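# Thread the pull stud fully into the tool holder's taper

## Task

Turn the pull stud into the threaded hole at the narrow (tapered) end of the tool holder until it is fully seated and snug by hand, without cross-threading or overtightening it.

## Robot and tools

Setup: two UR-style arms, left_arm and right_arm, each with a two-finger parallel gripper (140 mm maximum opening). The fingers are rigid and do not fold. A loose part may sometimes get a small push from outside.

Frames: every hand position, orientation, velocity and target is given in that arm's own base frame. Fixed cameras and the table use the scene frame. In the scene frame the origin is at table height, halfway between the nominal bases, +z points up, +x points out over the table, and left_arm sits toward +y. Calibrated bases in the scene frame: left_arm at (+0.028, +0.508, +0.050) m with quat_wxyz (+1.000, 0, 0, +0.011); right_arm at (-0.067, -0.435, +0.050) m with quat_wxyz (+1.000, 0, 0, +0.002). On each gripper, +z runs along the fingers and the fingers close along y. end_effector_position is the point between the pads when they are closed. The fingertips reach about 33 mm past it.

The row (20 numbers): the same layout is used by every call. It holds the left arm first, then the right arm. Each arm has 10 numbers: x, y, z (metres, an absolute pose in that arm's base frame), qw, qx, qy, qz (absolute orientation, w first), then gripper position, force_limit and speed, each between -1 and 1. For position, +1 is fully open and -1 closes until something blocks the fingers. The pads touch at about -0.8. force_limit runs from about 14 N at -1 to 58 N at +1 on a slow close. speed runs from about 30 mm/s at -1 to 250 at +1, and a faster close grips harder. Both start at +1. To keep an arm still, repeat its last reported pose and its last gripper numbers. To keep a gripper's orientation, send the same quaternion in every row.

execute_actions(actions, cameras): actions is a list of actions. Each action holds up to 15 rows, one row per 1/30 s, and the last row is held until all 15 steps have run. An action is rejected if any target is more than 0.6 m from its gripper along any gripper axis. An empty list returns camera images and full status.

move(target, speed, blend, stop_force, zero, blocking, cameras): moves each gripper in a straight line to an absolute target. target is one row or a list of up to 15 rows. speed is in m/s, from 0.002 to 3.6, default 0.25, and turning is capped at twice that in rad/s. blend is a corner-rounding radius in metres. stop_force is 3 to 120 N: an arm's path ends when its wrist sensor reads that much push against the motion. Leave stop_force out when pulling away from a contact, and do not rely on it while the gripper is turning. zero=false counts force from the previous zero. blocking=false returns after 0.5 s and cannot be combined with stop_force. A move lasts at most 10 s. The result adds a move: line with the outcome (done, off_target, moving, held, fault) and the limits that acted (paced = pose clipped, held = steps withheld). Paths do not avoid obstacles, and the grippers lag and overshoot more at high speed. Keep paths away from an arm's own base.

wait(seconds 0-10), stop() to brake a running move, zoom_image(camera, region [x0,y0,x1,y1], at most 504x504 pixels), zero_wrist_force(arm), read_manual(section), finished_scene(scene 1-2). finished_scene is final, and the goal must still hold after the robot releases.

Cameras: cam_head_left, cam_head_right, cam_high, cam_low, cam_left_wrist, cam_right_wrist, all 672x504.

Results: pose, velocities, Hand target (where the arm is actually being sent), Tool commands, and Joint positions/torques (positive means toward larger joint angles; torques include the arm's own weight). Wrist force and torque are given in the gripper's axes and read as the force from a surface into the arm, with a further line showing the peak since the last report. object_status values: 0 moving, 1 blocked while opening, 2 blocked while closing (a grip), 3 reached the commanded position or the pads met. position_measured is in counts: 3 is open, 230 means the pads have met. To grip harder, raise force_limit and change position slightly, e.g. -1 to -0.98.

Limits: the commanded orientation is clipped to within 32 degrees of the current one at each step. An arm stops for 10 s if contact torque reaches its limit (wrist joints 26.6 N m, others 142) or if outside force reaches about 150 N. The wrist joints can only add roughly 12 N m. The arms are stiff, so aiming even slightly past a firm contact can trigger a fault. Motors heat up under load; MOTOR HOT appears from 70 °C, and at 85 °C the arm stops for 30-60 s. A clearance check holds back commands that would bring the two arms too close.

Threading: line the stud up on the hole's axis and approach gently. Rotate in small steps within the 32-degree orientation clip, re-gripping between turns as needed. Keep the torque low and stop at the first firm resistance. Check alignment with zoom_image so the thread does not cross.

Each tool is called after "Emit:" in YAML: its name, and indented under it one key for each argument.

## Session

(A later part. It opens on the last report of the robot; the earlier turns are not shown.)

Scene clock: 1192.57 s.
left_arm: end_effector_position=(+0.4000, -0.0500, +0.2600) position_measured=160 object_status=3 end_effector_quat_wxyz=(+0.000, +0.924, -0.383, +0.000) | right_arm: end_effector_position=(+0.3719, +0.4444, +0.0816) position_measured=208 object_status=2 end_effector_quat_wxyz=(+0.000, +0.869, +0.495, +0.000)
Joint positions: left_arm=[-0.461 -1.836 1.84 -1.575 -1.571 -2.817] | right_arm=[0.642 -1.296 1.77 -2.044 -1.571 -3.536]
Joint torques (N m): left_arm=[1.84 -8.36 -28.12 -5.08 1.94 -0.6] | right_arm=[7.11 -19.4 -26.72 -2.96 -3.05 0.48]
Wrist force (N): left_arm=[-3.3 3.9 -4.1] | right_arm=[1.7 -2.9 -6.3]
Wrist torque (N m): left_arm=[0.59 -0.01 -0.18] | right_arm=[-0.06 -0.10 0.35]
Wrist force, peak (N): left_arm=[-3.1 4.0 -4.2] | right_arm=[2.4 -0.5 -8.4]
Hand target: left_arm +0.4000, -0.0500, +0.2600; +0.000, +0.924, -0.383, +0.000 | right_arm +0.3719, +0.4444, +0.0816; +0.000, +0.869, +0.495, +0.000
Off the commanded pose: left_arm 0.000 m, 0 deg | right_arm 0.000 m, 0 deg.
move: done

Emit:
move:
  target: [0.40,-0.05,0.2600,0,-0.9237,0.3831,0,-0.25,-1,0,0.3719,0.4444,0.0814,0,-0.9977,-0.0684,0,-1,0.3,-1]
  speed: 0.25

Emit:
move:
  target: [0.40,-0.05,0.2600,0,-0.9237,0.3831,0,-0.25,-1,0,0.3719,0.4444,0.0811,0,-0.9281,0.3724,0,-1,0.3,-1]
  speed: 0.25

Emit:
move:
  target: [0.40,-0.05,0.2600,0,-0.9237,0.3831,0,-0.25,-1,0,0.3719,0.4444,0.0809,0,-0.6740,0.7387,0,-1,0.3,-1]
  speed: 0.25
  cameras: ["cam_low"]

Emit:
zoom_image:
  camera: "cam_low"
  region: [470, 220, 520, 270]

Scene clock: 1206.97 s.
left_arm: end_effector_position=(+0.4000, -0.0500, +0.2600) position_measured=160 object_status=3 end_effector_quat_wxyz=(+0.000, +0.924, -0.383, +0.000) | right_arm: end_effector_position=(+0.3719, +0.4444, +0.0814) position_measured=208 object_status=2 end_effector_quat_wxyz=(+0.000, +0.998, +0.068, +0.000)
Joint positions: left_arm=[-0.461 -1.836 1.84 -1.575 -1.571 -2.817] | right_arm=[0.642 -1.296 1.77 -2.045 -1.571 -2.637]
Joint torques (N m): left_arm=[2.5 -7.94 -28.84 -5.22 2.06 -0.63] | right_arm=[7.99 -21.54 -29.22 -3.28 -2.52 0.33]
Wrist force (N): left_arm=[-3.2 3.9 -4.0] | right_arm=[-0.4 -2.4 -2.4]
Wrist torque (N m): left_arm=[0.60 -0.03 -0.19] | right_arm=[-0.04 -0.07 0.33]
Wrist force, peak (N): left_arm=[-3.2 3.9 -4.3] | right_arm=[1.7 -2.6 -6.4]
Hand target: left_arm +0.4000, -0.0500, +0.2600; +0.000, +0.924, -0.383, +0.000 | right_arm +0.3719, +0.4444, +0.0814; +0.000, +0.998, +0.068, +0.000
Off the commanded pose: left_arm 0.000 m, 0 deg | right_arm 0.000 m, 0 deg.
move: done

Scene clock: 1209.27 s.
left_arm: end_effector_position=(+0.4000, -0.0500, +0.2600) position_measured=160 object_status=3 end_effector_quat_wxyz=(+0.000, +0.924, -0.383, +0.000) | right_arm: end_effector_position=(+0.3719, +0.4444, +0.0811) position_measured=208 object_status=2 end_effector_quat_wxyz=(+0.000, +0.928, -0.372, +0.000)
Joint positions: left_arm=[-0.461 -1.836 1.84 -1.575 -1.571 -2.817] | right_arm=[0.642 -1.296 1.771 -2.046 -1.571 -1.737]
Joint torques (N m): left_arm=[2.29 -8.39 -28.7 -5.23 1.9 -0.59] | right_arm=[7.64 -23.78 -27.46 -3.44 -2.37 0.46]
Wrist force (N): left_arm=[-3.2 3.8 -3.9] | right_arm=[-1.4 -2.1 -1.1]
Wrist torque (N m): left_arm=[0.58 -0.03 -0.19] | right_arm=[0.01 -0.10 0.34]
Wrist force, peak (N): left_arm=[-3.1 4.1 -4.0] | right_arm=[-0.4 -2.2 -2.7]
Hand target: left_arm +0.4000, -0.0500, +0.2600; +0.000, +0.924, -0.383, +0.000 | right_arm +0.3719, +0.4444, +0.0811; +0.000, +0.928, -0.372, +0.000
Off the commanded pose: left_arm 0.000 m, 0 deg | right_arm 0.000 m, 0 deg.
move: done

Scene clock: 1211.53 s.
left_arm: end_effector_position=(+0.4000, -0.0500, +0.2600) position_measured=160 object_status=3 end_effector_quat_wxyz=(+0.000, +0.924, -0.383, +0.000) | right_arm: end_effector_position=(+0.3719, +0.4444, +0.0809) position_measured=208 object_status=2 end_effector_quat_wxyz=(+0.000, -0.674, +0.739, +0.000)
Joint positions: left_arm=[-0.461 -1.836 1.84 -1.575 -1.571 -2.817] | right_arm=[0.642 -1.296 1.771 -2.046 -1.571 -0.838]
Joint torques (N m): left_arm=[2.45 -8.24 -29.1 -5.26 1.94 -0.5] | right_arm=[8.35 -23.54 -29.91 -3.33 -2.31 0.51]
Wrist force (N): left_arm=[-3.1 3.6 -3.8] | right_arm=[-2.8 -1.9 0.5]
Wrist torque (N m): left_arm=[0.55 -0.06 -0.19] | right_arm=[-0.07 -0.08 0.35]
Wrist force, peak (N): left_arm=[-3.4 4.1 -4.2] | right_arm=[-1.8 -2.3 2.7]
Hand target: left_arm +0.4000, -0.0500, +0.2600; +0.000, +0.924, -0.383, +0.000 | right_arm +0.3719, +0.4444, +0.0809; +0.000, -0.674, +0.739, +0.000
Off the commanded pose: left_arm 0.000 m, 0 deg | right_arm 0.000 m, 0 deg.
move: done
Images, in order (width x height): cam_low 672x504.

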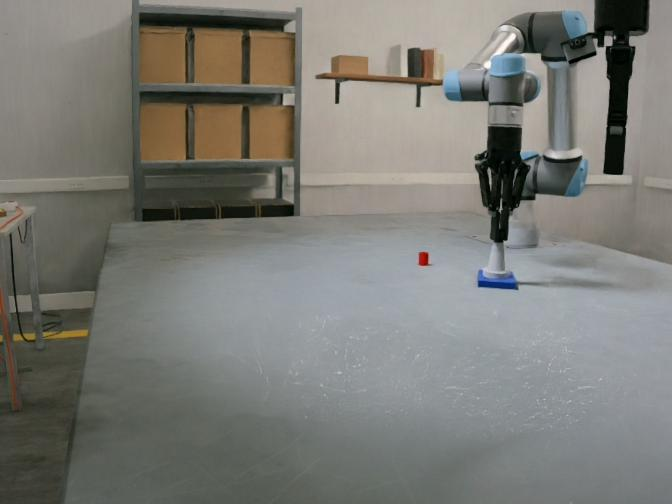

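Scaled by 10.080 from the camera's 672x504 image, which has a finer 960x720 frame.

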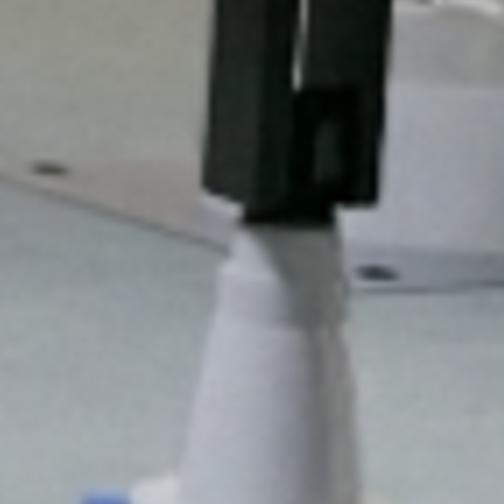

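Emit:
move:
  target: [0.40,-0.05,0.2600,0,-0.9237,0.3831,0,-0.25,-1,0,0.3719,0.4444,0.0806,0,-0.2852,0.9585,0,-1,0.3,-1]
  speed: 0.25

Emit:
move:
  target: [0.40,-0.05,0.2600,0,-0.9237,0.3831,0,-0.25,-1,0,0.3719,0.4444,0.0803,0,0.1601,0.9871,0,-1,0.3,-1]
  speed: 0.25

Emit:
move:
  target: [0.40,-0.05,0.2600,0,-0.9237,0.3831,0,-0.25,-1,0,0.3719,0.4444,0.0801,0,0.3717,0.9284,0,-1,0.3,-1]
  speed: 0.2
  cameras: ["cam_low"]

Emit:
zoom_image:
  camera: "cam_low"
  region: [470, 220, 520, 270]

Scene clock: 1223.13 s.
left_arm: end_effector_position=(+0.4000, -0.0500, +0.2600) position_measured=160 object_status=3 end_effector_quat_wxyz=(+0.000, +0.924, -0.383, +0.000) | right_arm: end_effector_position=(+0.3719, +0.4444, +0.0806) position_measured=208 object_status=2 end_effector_quat_wxyz=(+0.000, -0.285, +0.958, +0.000)
Joint positions: left_arm=[-0.461 -1.836 1.84 -1.575 -1.571 -2.817] | right_arm=[0.642 -1.295 1.771 -2.047 -1.571 0.063]
Joint torques (N m): left_arm=[2.66 -8.22 -28.61 -5.34 1.93 -0.51] | right_arm=[7.11 -20.59 -27.8 -3.25 -2.67 0.75]
Wrist force (N): left_arm=[-3.1 3.6 -3.9] | right_arm=[-0.1 0.8 -5.9]
Wrist torque (N m): left_arm=[0.53 -0.06 -0.18] | right_arm=[-0.27 -0.10 0.02]
Wrist force, peak (N): left_arm=[-3.3 4.2 -3.8] | right_arm=[-5.8 -2.9 5.5]
Hand target: left_arm +0.4000, -0.0500, +0.2600; +0.000, +0.924, -0.383, +0.000 | right_arm +0.3719, +0.4444, +0.0806; +0.000, -0.285, +0.958, +0.000
Off the commanded pose: left_arm 0.000 m, 0 deg | right_arm 0.000 m, 0 deg.
move: done

Scene clock: 1225.40 s.
left_arm: end_effector_position=(+0.4000, -0.0500, +0.2600) position_measured=160 object_status=3 end_effector_quat_wxyz=(+0.000, +0.924, -0.383, +0.000) | right_arm: end_effector_position=(+0.3719, +0.4444, +0.0803) position_measured=208 object_status=2 end_effector_quat_wxyz=(+0.000, +0.160, +0.987, +0.000)
Joint positions: left_arm=[-0.461 -1.836 1.84 -1.575 -1.571 -2.817] | right_arm=[0.642 -1.295 1.772 -2.048 -1.571 0.963]
Joint torques (N m): left_arm=[2.59 -8 -28.08 -5.28 1.99 -0.44] | right_arm=[6.6 -19.63 -26.7 -2.78 -2.72 0.75]
Wrist force (N): left_arm=[-3.3 4.0 -3.8] | right_arm=[0.4 1.8 -5.8]
Wrist torque (N m): left_arm=[0.62 -0.02 -0.18] | right_arm=[-0.20 -0.10 -0.11]
Wrist force, peak (N): left_arm=[-3.2 3.9 -4.1] | right_arm=[0.3 1.7 -6.2]
Hand target: left_arm +0.4000, -0.0500, +0.2600; +0.000, +0.924, -0.383, +0.000 | right_arm +0.3719, +0.4444, +0.0803; +0.000, +0.160, +0.987, +0.000
Off the commanded pose: left_arm 0.000 m, 0 deg | right_arm 0.000 m, 0 deg.
move: done

Scene clock: 1226.97 s.
left_arm: end_effector_position=(+0.4000, -0.0500, +0.2600) position_measured=160 object_status=3 end_effector_quat_wxyz=(+0.000, +0.924, -0.383, +0.000) | right_arm: end_effector_position=(+0.3719, +0.4444, +0.0801) position_measured=208 object_status=2 end_effector_quat_wxyz=(+0.000, +0.372, +0.928, +0.000)
Joint positions: left_arm=[-0.461 -1.836 1.84 -1.575 -1.571 -2.817] | right_arm=[0.642 -1.295 1.772 -2.048 -1.571 1.403]
Joint torques (N m): left_arm=[3.08 -8.12 -29.16 -5.19 1.89 -0.4] | right_arm=[7.29 -20.08 -20.66 -3.16 -2.61 0.29]
Wrist force (N): left_arm=[-2.7 3.6 -3.8] | right_arm=[1.8 1.0 -5.3]
Wrist torque (N m): left_arm=[0.54 -0.13 -0.19] | right_arm=[-0.18 -0.11 0.24]
Wrist force, peak (N): left_arm=[-3.2 3.8 -4.5] | right_arm=[0.6 1.7 -6.2]
Hand target: left_arm +0.4000, -0.0500, +0.2600; +0.000, +0.924, -0.383, +0.000 | right_arm +0.3719, +0.4444, +0.0801; +0.000, +0.372, +0.928, +0.000
Off the commanded pose: left_arm 0.000 m, 0 deg | right_arm 0.000 m, 0 deg.
move: done
Images, in order (width x height): cam_low 672x504.

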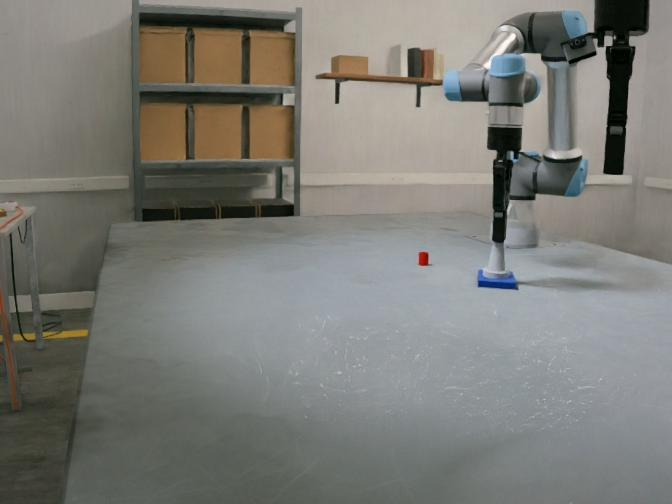

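Scaled by 10.080 from the camera's 672x504 image, which has a finer 960x720 frame.

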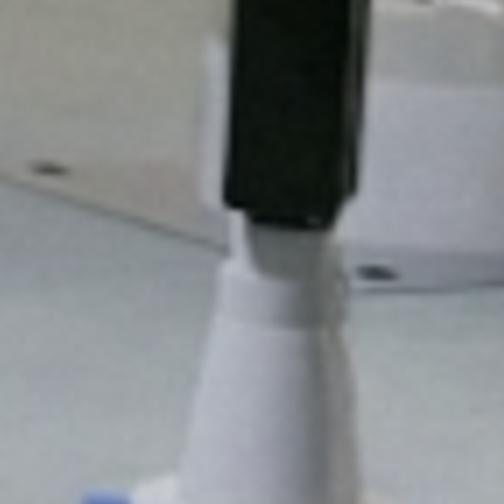

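Emit:
move:
  target: [0.40,-0.05,0.2600,0,-0.9237,0.3831,0,-0.25,-1,0,0.3719,0.4444,0.0804,0,0.3717,0.9284,0,-0.44,-1,-1]
  speed: 0.05
  cameras: ["cam_right_wrist"]

Emit:
zoom_image:
  camera: "cam_right_wrist"
  region: [290, 150, 430, 290]

Scene clock: 1238.90 s.
left_arm: end_effector_position=(+0.4000, -0.0500, +0.2600) position_measured=160 object_status=3 end_effector_quat_wxyz=(+0.000, +0.924, -0.383, +0.000) | right_arm: end_effector_position=(+0.3719, +0.4444, +0.0804) position_measured=185 object_status=0 end_effector_quat_wxyz=(+0.000, +0.372, +0.928, +0.000)
Joint positions: left_arm=[-0.461 -1.836 1.84 -1.575 -1.571 -2.817] | right_arm=[0.642 -1.295 1.772 -2.047 -1.571 1.404]
Joint torques (N m): left_arm=[3.24 -8.93 -28.9 -5.2 1.95 -0.35] | right_arm=[6.21 -47.16 -32.19 -1.37 0.26 0.84]
Wrist force (N): left_arm=[-3.1 3.6 -3.6] | right_arm=[-0.9 -0.8 -1.5]
Wrist torque (N m): left_arm=[0.54 -0.06 -0.18] | right_arm=[-0.12 -0.08 0.33]
Wrist force, peak (N): left_arm=[-3.1 4.2 -4.0] | right_arm=[1.2 1.1 -5.5]
Hand target: left_arm +0.4000, -0.0500, +0.2600; +0.000, +0.924, -0.383, +0.000 | right_arm +0.3719, +0.4444, +0.0804; +0.000, +0.372, +0.928, +0.000
Off the commanded pose: left_arm 0.000 m, 0 deg | right_arm 0.000 m, 0 deg.
move: done
Images, in order (width x height): cam_right_wrist 672x504.

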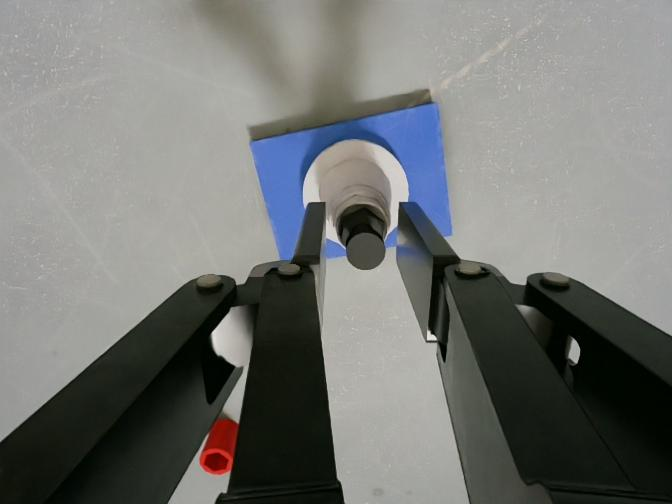

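Scaled by 3.600 from the camera's 672x504 image, which has a finer 960x720 frame.

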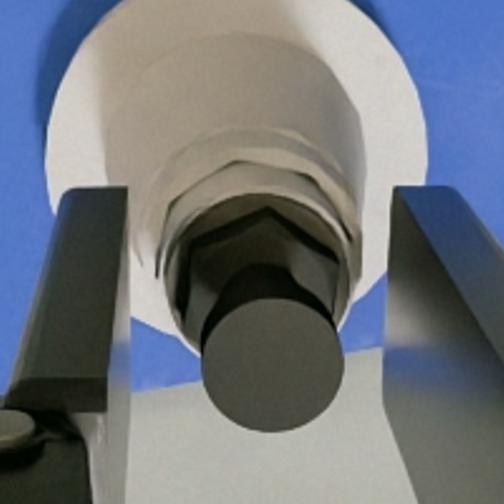

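Emit:
move:
  target: [0.40,-0.05,0.2600,0,-0.9237,0.3831,0,-0.25,-1,0,0.3719,0.4444,0.0804,0,0.3717,0.9284,0,-1,1,-1]
  speed: 0.05

Emit:
move:
  target: [0.40,-0.05,0.2600,0,-0.9237,0.3831,0,-0.25,-1,0,0.3719,0.4444,0.0804,0,0.5141,0.8577,0,-1,1,-1]
  speed: 0.15

Emit:
move:
  target: [0.40,-0.05,0.2600,0,-0.9237,0.3831,0,-0.25,-1,0,0.3719,0.4444,0.0804,0,0.6216,0.7833,0,-1,1,-1]
  speed: 0.15

Scene clock: 1246.53 s.
left_arm: end_effector_position=(+0.4000, -0.0500, +0.2600) position_measured=160 object_status=3 end_effector_quat_wxyz=(+0.000, +0.924, -0.383, +0.000) | right_arm: end_effector_position=(+0.3719, +0.4444, +0.0804) position_measured=209 object_status=0 end_effector_quat_wxyz=(+0.000, +0.372, +0.928, +0.000)
Joint positions: left_arm=[-0.461 -1.836 1.84 -1.575 -1.571 -2.817] | right_arm=[0.642 -1.295 1.772 -2.047 -1.571 1.404]
Joint torques (N m): left_arm=[3.23 -8.52 -28.44 -5.25 1.92 -0.44] | right_arm=[1.35 -42.56 -28.47 -0.45 1.26 0.46]
Wrist force (N): left_arm=[-3.3 3.6 -3.9] | right_arm=[0.2 -0.5 -8.6]
Wrist torque (N m): left_arm=[0.53 -0.03 -0.19] | right_arm=[-0.10 -0.08 0.55]
Wrist force, peak (N): left_arm=[-3.2 4.0 -4.1] | right_arm=[0.1 -0.8 -8.8]
Hand target: left_arm +0.4000, -0.0500, +0.2600; +0.000, +0.924, -0.383, +0.000 | right_arm +0.3719, +0.4444, +0.0804; +0.000, +0.372, +0.928, +0.000
Off the commanded pose: left_arm 0.000 m, 0 deg | right_arm 0.000 m, 0 deg.
move: done

Scene clock: 1248.03 s.
left_arm: end_effector_position=(+0.4000, -0.0500, +0.2600) position_measured=160 object_status=3 end_effector_quat_wxyz=(+0.000, +0.924, -0.383, +0.000) | right_arm: end_effector_position=(+0.3719, +0.4444, +0.0804) position_measured=209 object_status=2 end_effector_quat_wxyz=(+0.000, +0.514, +0.858, +0.000)
Joint positions: left_arm=[-0.461 -1.836 1.84 -1.575 -1.571 -2.817] | right_arm=[0.642 -1.295 1.772 -2.047 -1.571 1.722]
Joint torques (N m): left_arm=[3.42 -8.36 -28.02 -5.25 1.91 -0.39] | right_arm=[5.57 -40.61 -17.35 -1.19 -2.69 0.75]
Wrist force (N): left_arm=[-3.3 3.8 -4.0] | right_arm=[1.6 0.2 -3.0]
Wrist torque (N m): left_arm=[0.58 -0.01 -0.18] | right_arm=[-0.12 -0.14 -0.31]
Wrist force, peak (N): left_arm=[-3.2 3.9 -4.3] | right_arm=[-0.3 -0.9 -8.8]
Hand target: left_arm +0.4000, -0.0500, +0.2600; +0.000, +0.924, -0.383, +0.000 | right_arm +0.3719, +0.4444, +0.0804; +0.000, +0.514, +0.858, +0.000
Off the commanded pose: left_arm 0.000 m, 0 deg | right_arm 0.000 m, 0 deg.
move: done

Scene clock: 1249.33 s.
left_arm: end_effector_position=(+0.4000, -0.0500, +0.2600) position_measured=160 object_status=3 end_effector_quat_wxyz=(+0.000, +0.924, -0.383, +0.000) | right_arm: end_effector_position=(+0.3719, +0.4444, +0.0804) position_measured=209 object_status=2 end_effector_quat_wxyz=(+0.000, +0.622, +0.783, +0.000)
Joint positions: left_arm=[-0.461 -1.836 1.84 -1.575 -1.571 -2.817] | right_arm=[0.642 -1.295 1.772 -2.047 -1.571 1.983]
Joint torques (N m): left_arm=[3.76 -8.39 -28.27 -5.3 1.97 -0.4] | right_arm=[8.16 -38.02 -20.66 -1.84 -2 0.56]
Wrist force (N): left_arm=[-3.1 3.8 -3.6] | right_arm=[-0.8 -0.1 -3.4]
Wrist torque (N m): left_arm=[0.59 -0.06 -0.19] | right_arm=[-0.05 -0.07 -0.20]
Wrist force, peak (N): left_arm=[-3.1 3.9 -4.3] | right_arm=[-1.2 -0.2 -3.8]
Hand target: left_arm +0.4000, -0.0500, +0.2600; +0.000, +0.924, -0.383, +0.000 | right_arm +0.3719, +0.4444, +0.0804; +0.000, +0.622, +0.783, +0.000
Off the commanded pose: left_arm 0.000 m, 0 deg | right_arm 0.000 m, 0 deg.
move: done

Emit:
move:
  target:
    - [0.40,-0.05,0.2600,0,-0.9237,0.3831,0,-0.25,-1,0,0.3719,0.4444,0.0804,0,0.6216,0.7833,0,-0.25,-1,-1]
    - [0.40,-0.05,0.2600,0,-0.9237,0.3831,0,-0.25,-1,0,0.3719,0.4444,0.2,0,0.6216,0.7833,0,-0.25,-1,-1]
  speed: 0.15
  cameras: ["cam_low"]

Emit:
zoom_image:
  camera: "cam_low"
  region: [470, 220, 520, 270]

Scene clock: 1261.90 s.
left_arm: end_effector_position=(+0.4000, -0.0500, +0.2600) position_measured=160 object_status=3 end_effector_quat_wxyz=(+0.000, +0.924, -0.383, +0.000) | right_arm: end_effector_position=(+0.3719, +0.4444, +0.2000) position_measured=160 object_status=3 end_effector_quat_wxyz=(+0.000, +0.622, +0.783, +0.000)
Joint positions: left_arm=[-0.461 -1.836 1.84 -1.575 -1.571 -2.817] | right_arm=[0.642 -1.386 1.563 -1.748 -1.571 1.983]
Joint torques (N m): left_arm=[4.03 -8.43 -28.28 -5.27 1.95 -0.34] | right_arm=[4.87 -20.6 -26.63 -1.79 0.98 -0.15]
Wrist force (N): left_arm=[-2.9 3.8 -3.6] | right_arm=[-0.7 -1.0 -1.0]
Wrist torque (N m): left_arm=[0.58 -0.10 -0.18] | right_arm=[-0.17 -0.09 0.36]
Wrist force, peak (N): left_arm=[-3.2 4.1 -4.1] | right_arm=[-0.5 0.3 -3.9]
Hand target: left_arm +0.4000, -0.0500, +0.2600; +0.000, +0.924, -0.383, +0.000 | right_arm +0.3719, +0.4444, +0.2000; +0.000, +0.622, +0.783, +0.000
Off the commanded pose: left_arm 0.000 m, 0 deg | right_arm 0.000 m, 0 deg.
move: done
Images, in order (width x height): cam_low 672x504.

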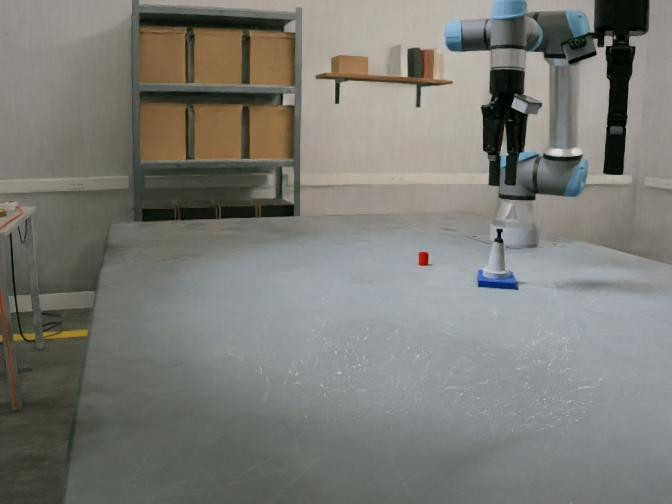

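Scaled by 10.080 from the camera's 672x504 image, which has a finer 960x720 frame.

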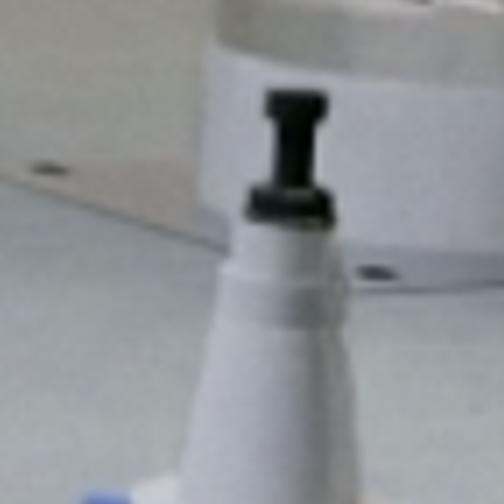

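Emit:
finished_scene:
  scene: 2

The scene is finished: the task was done.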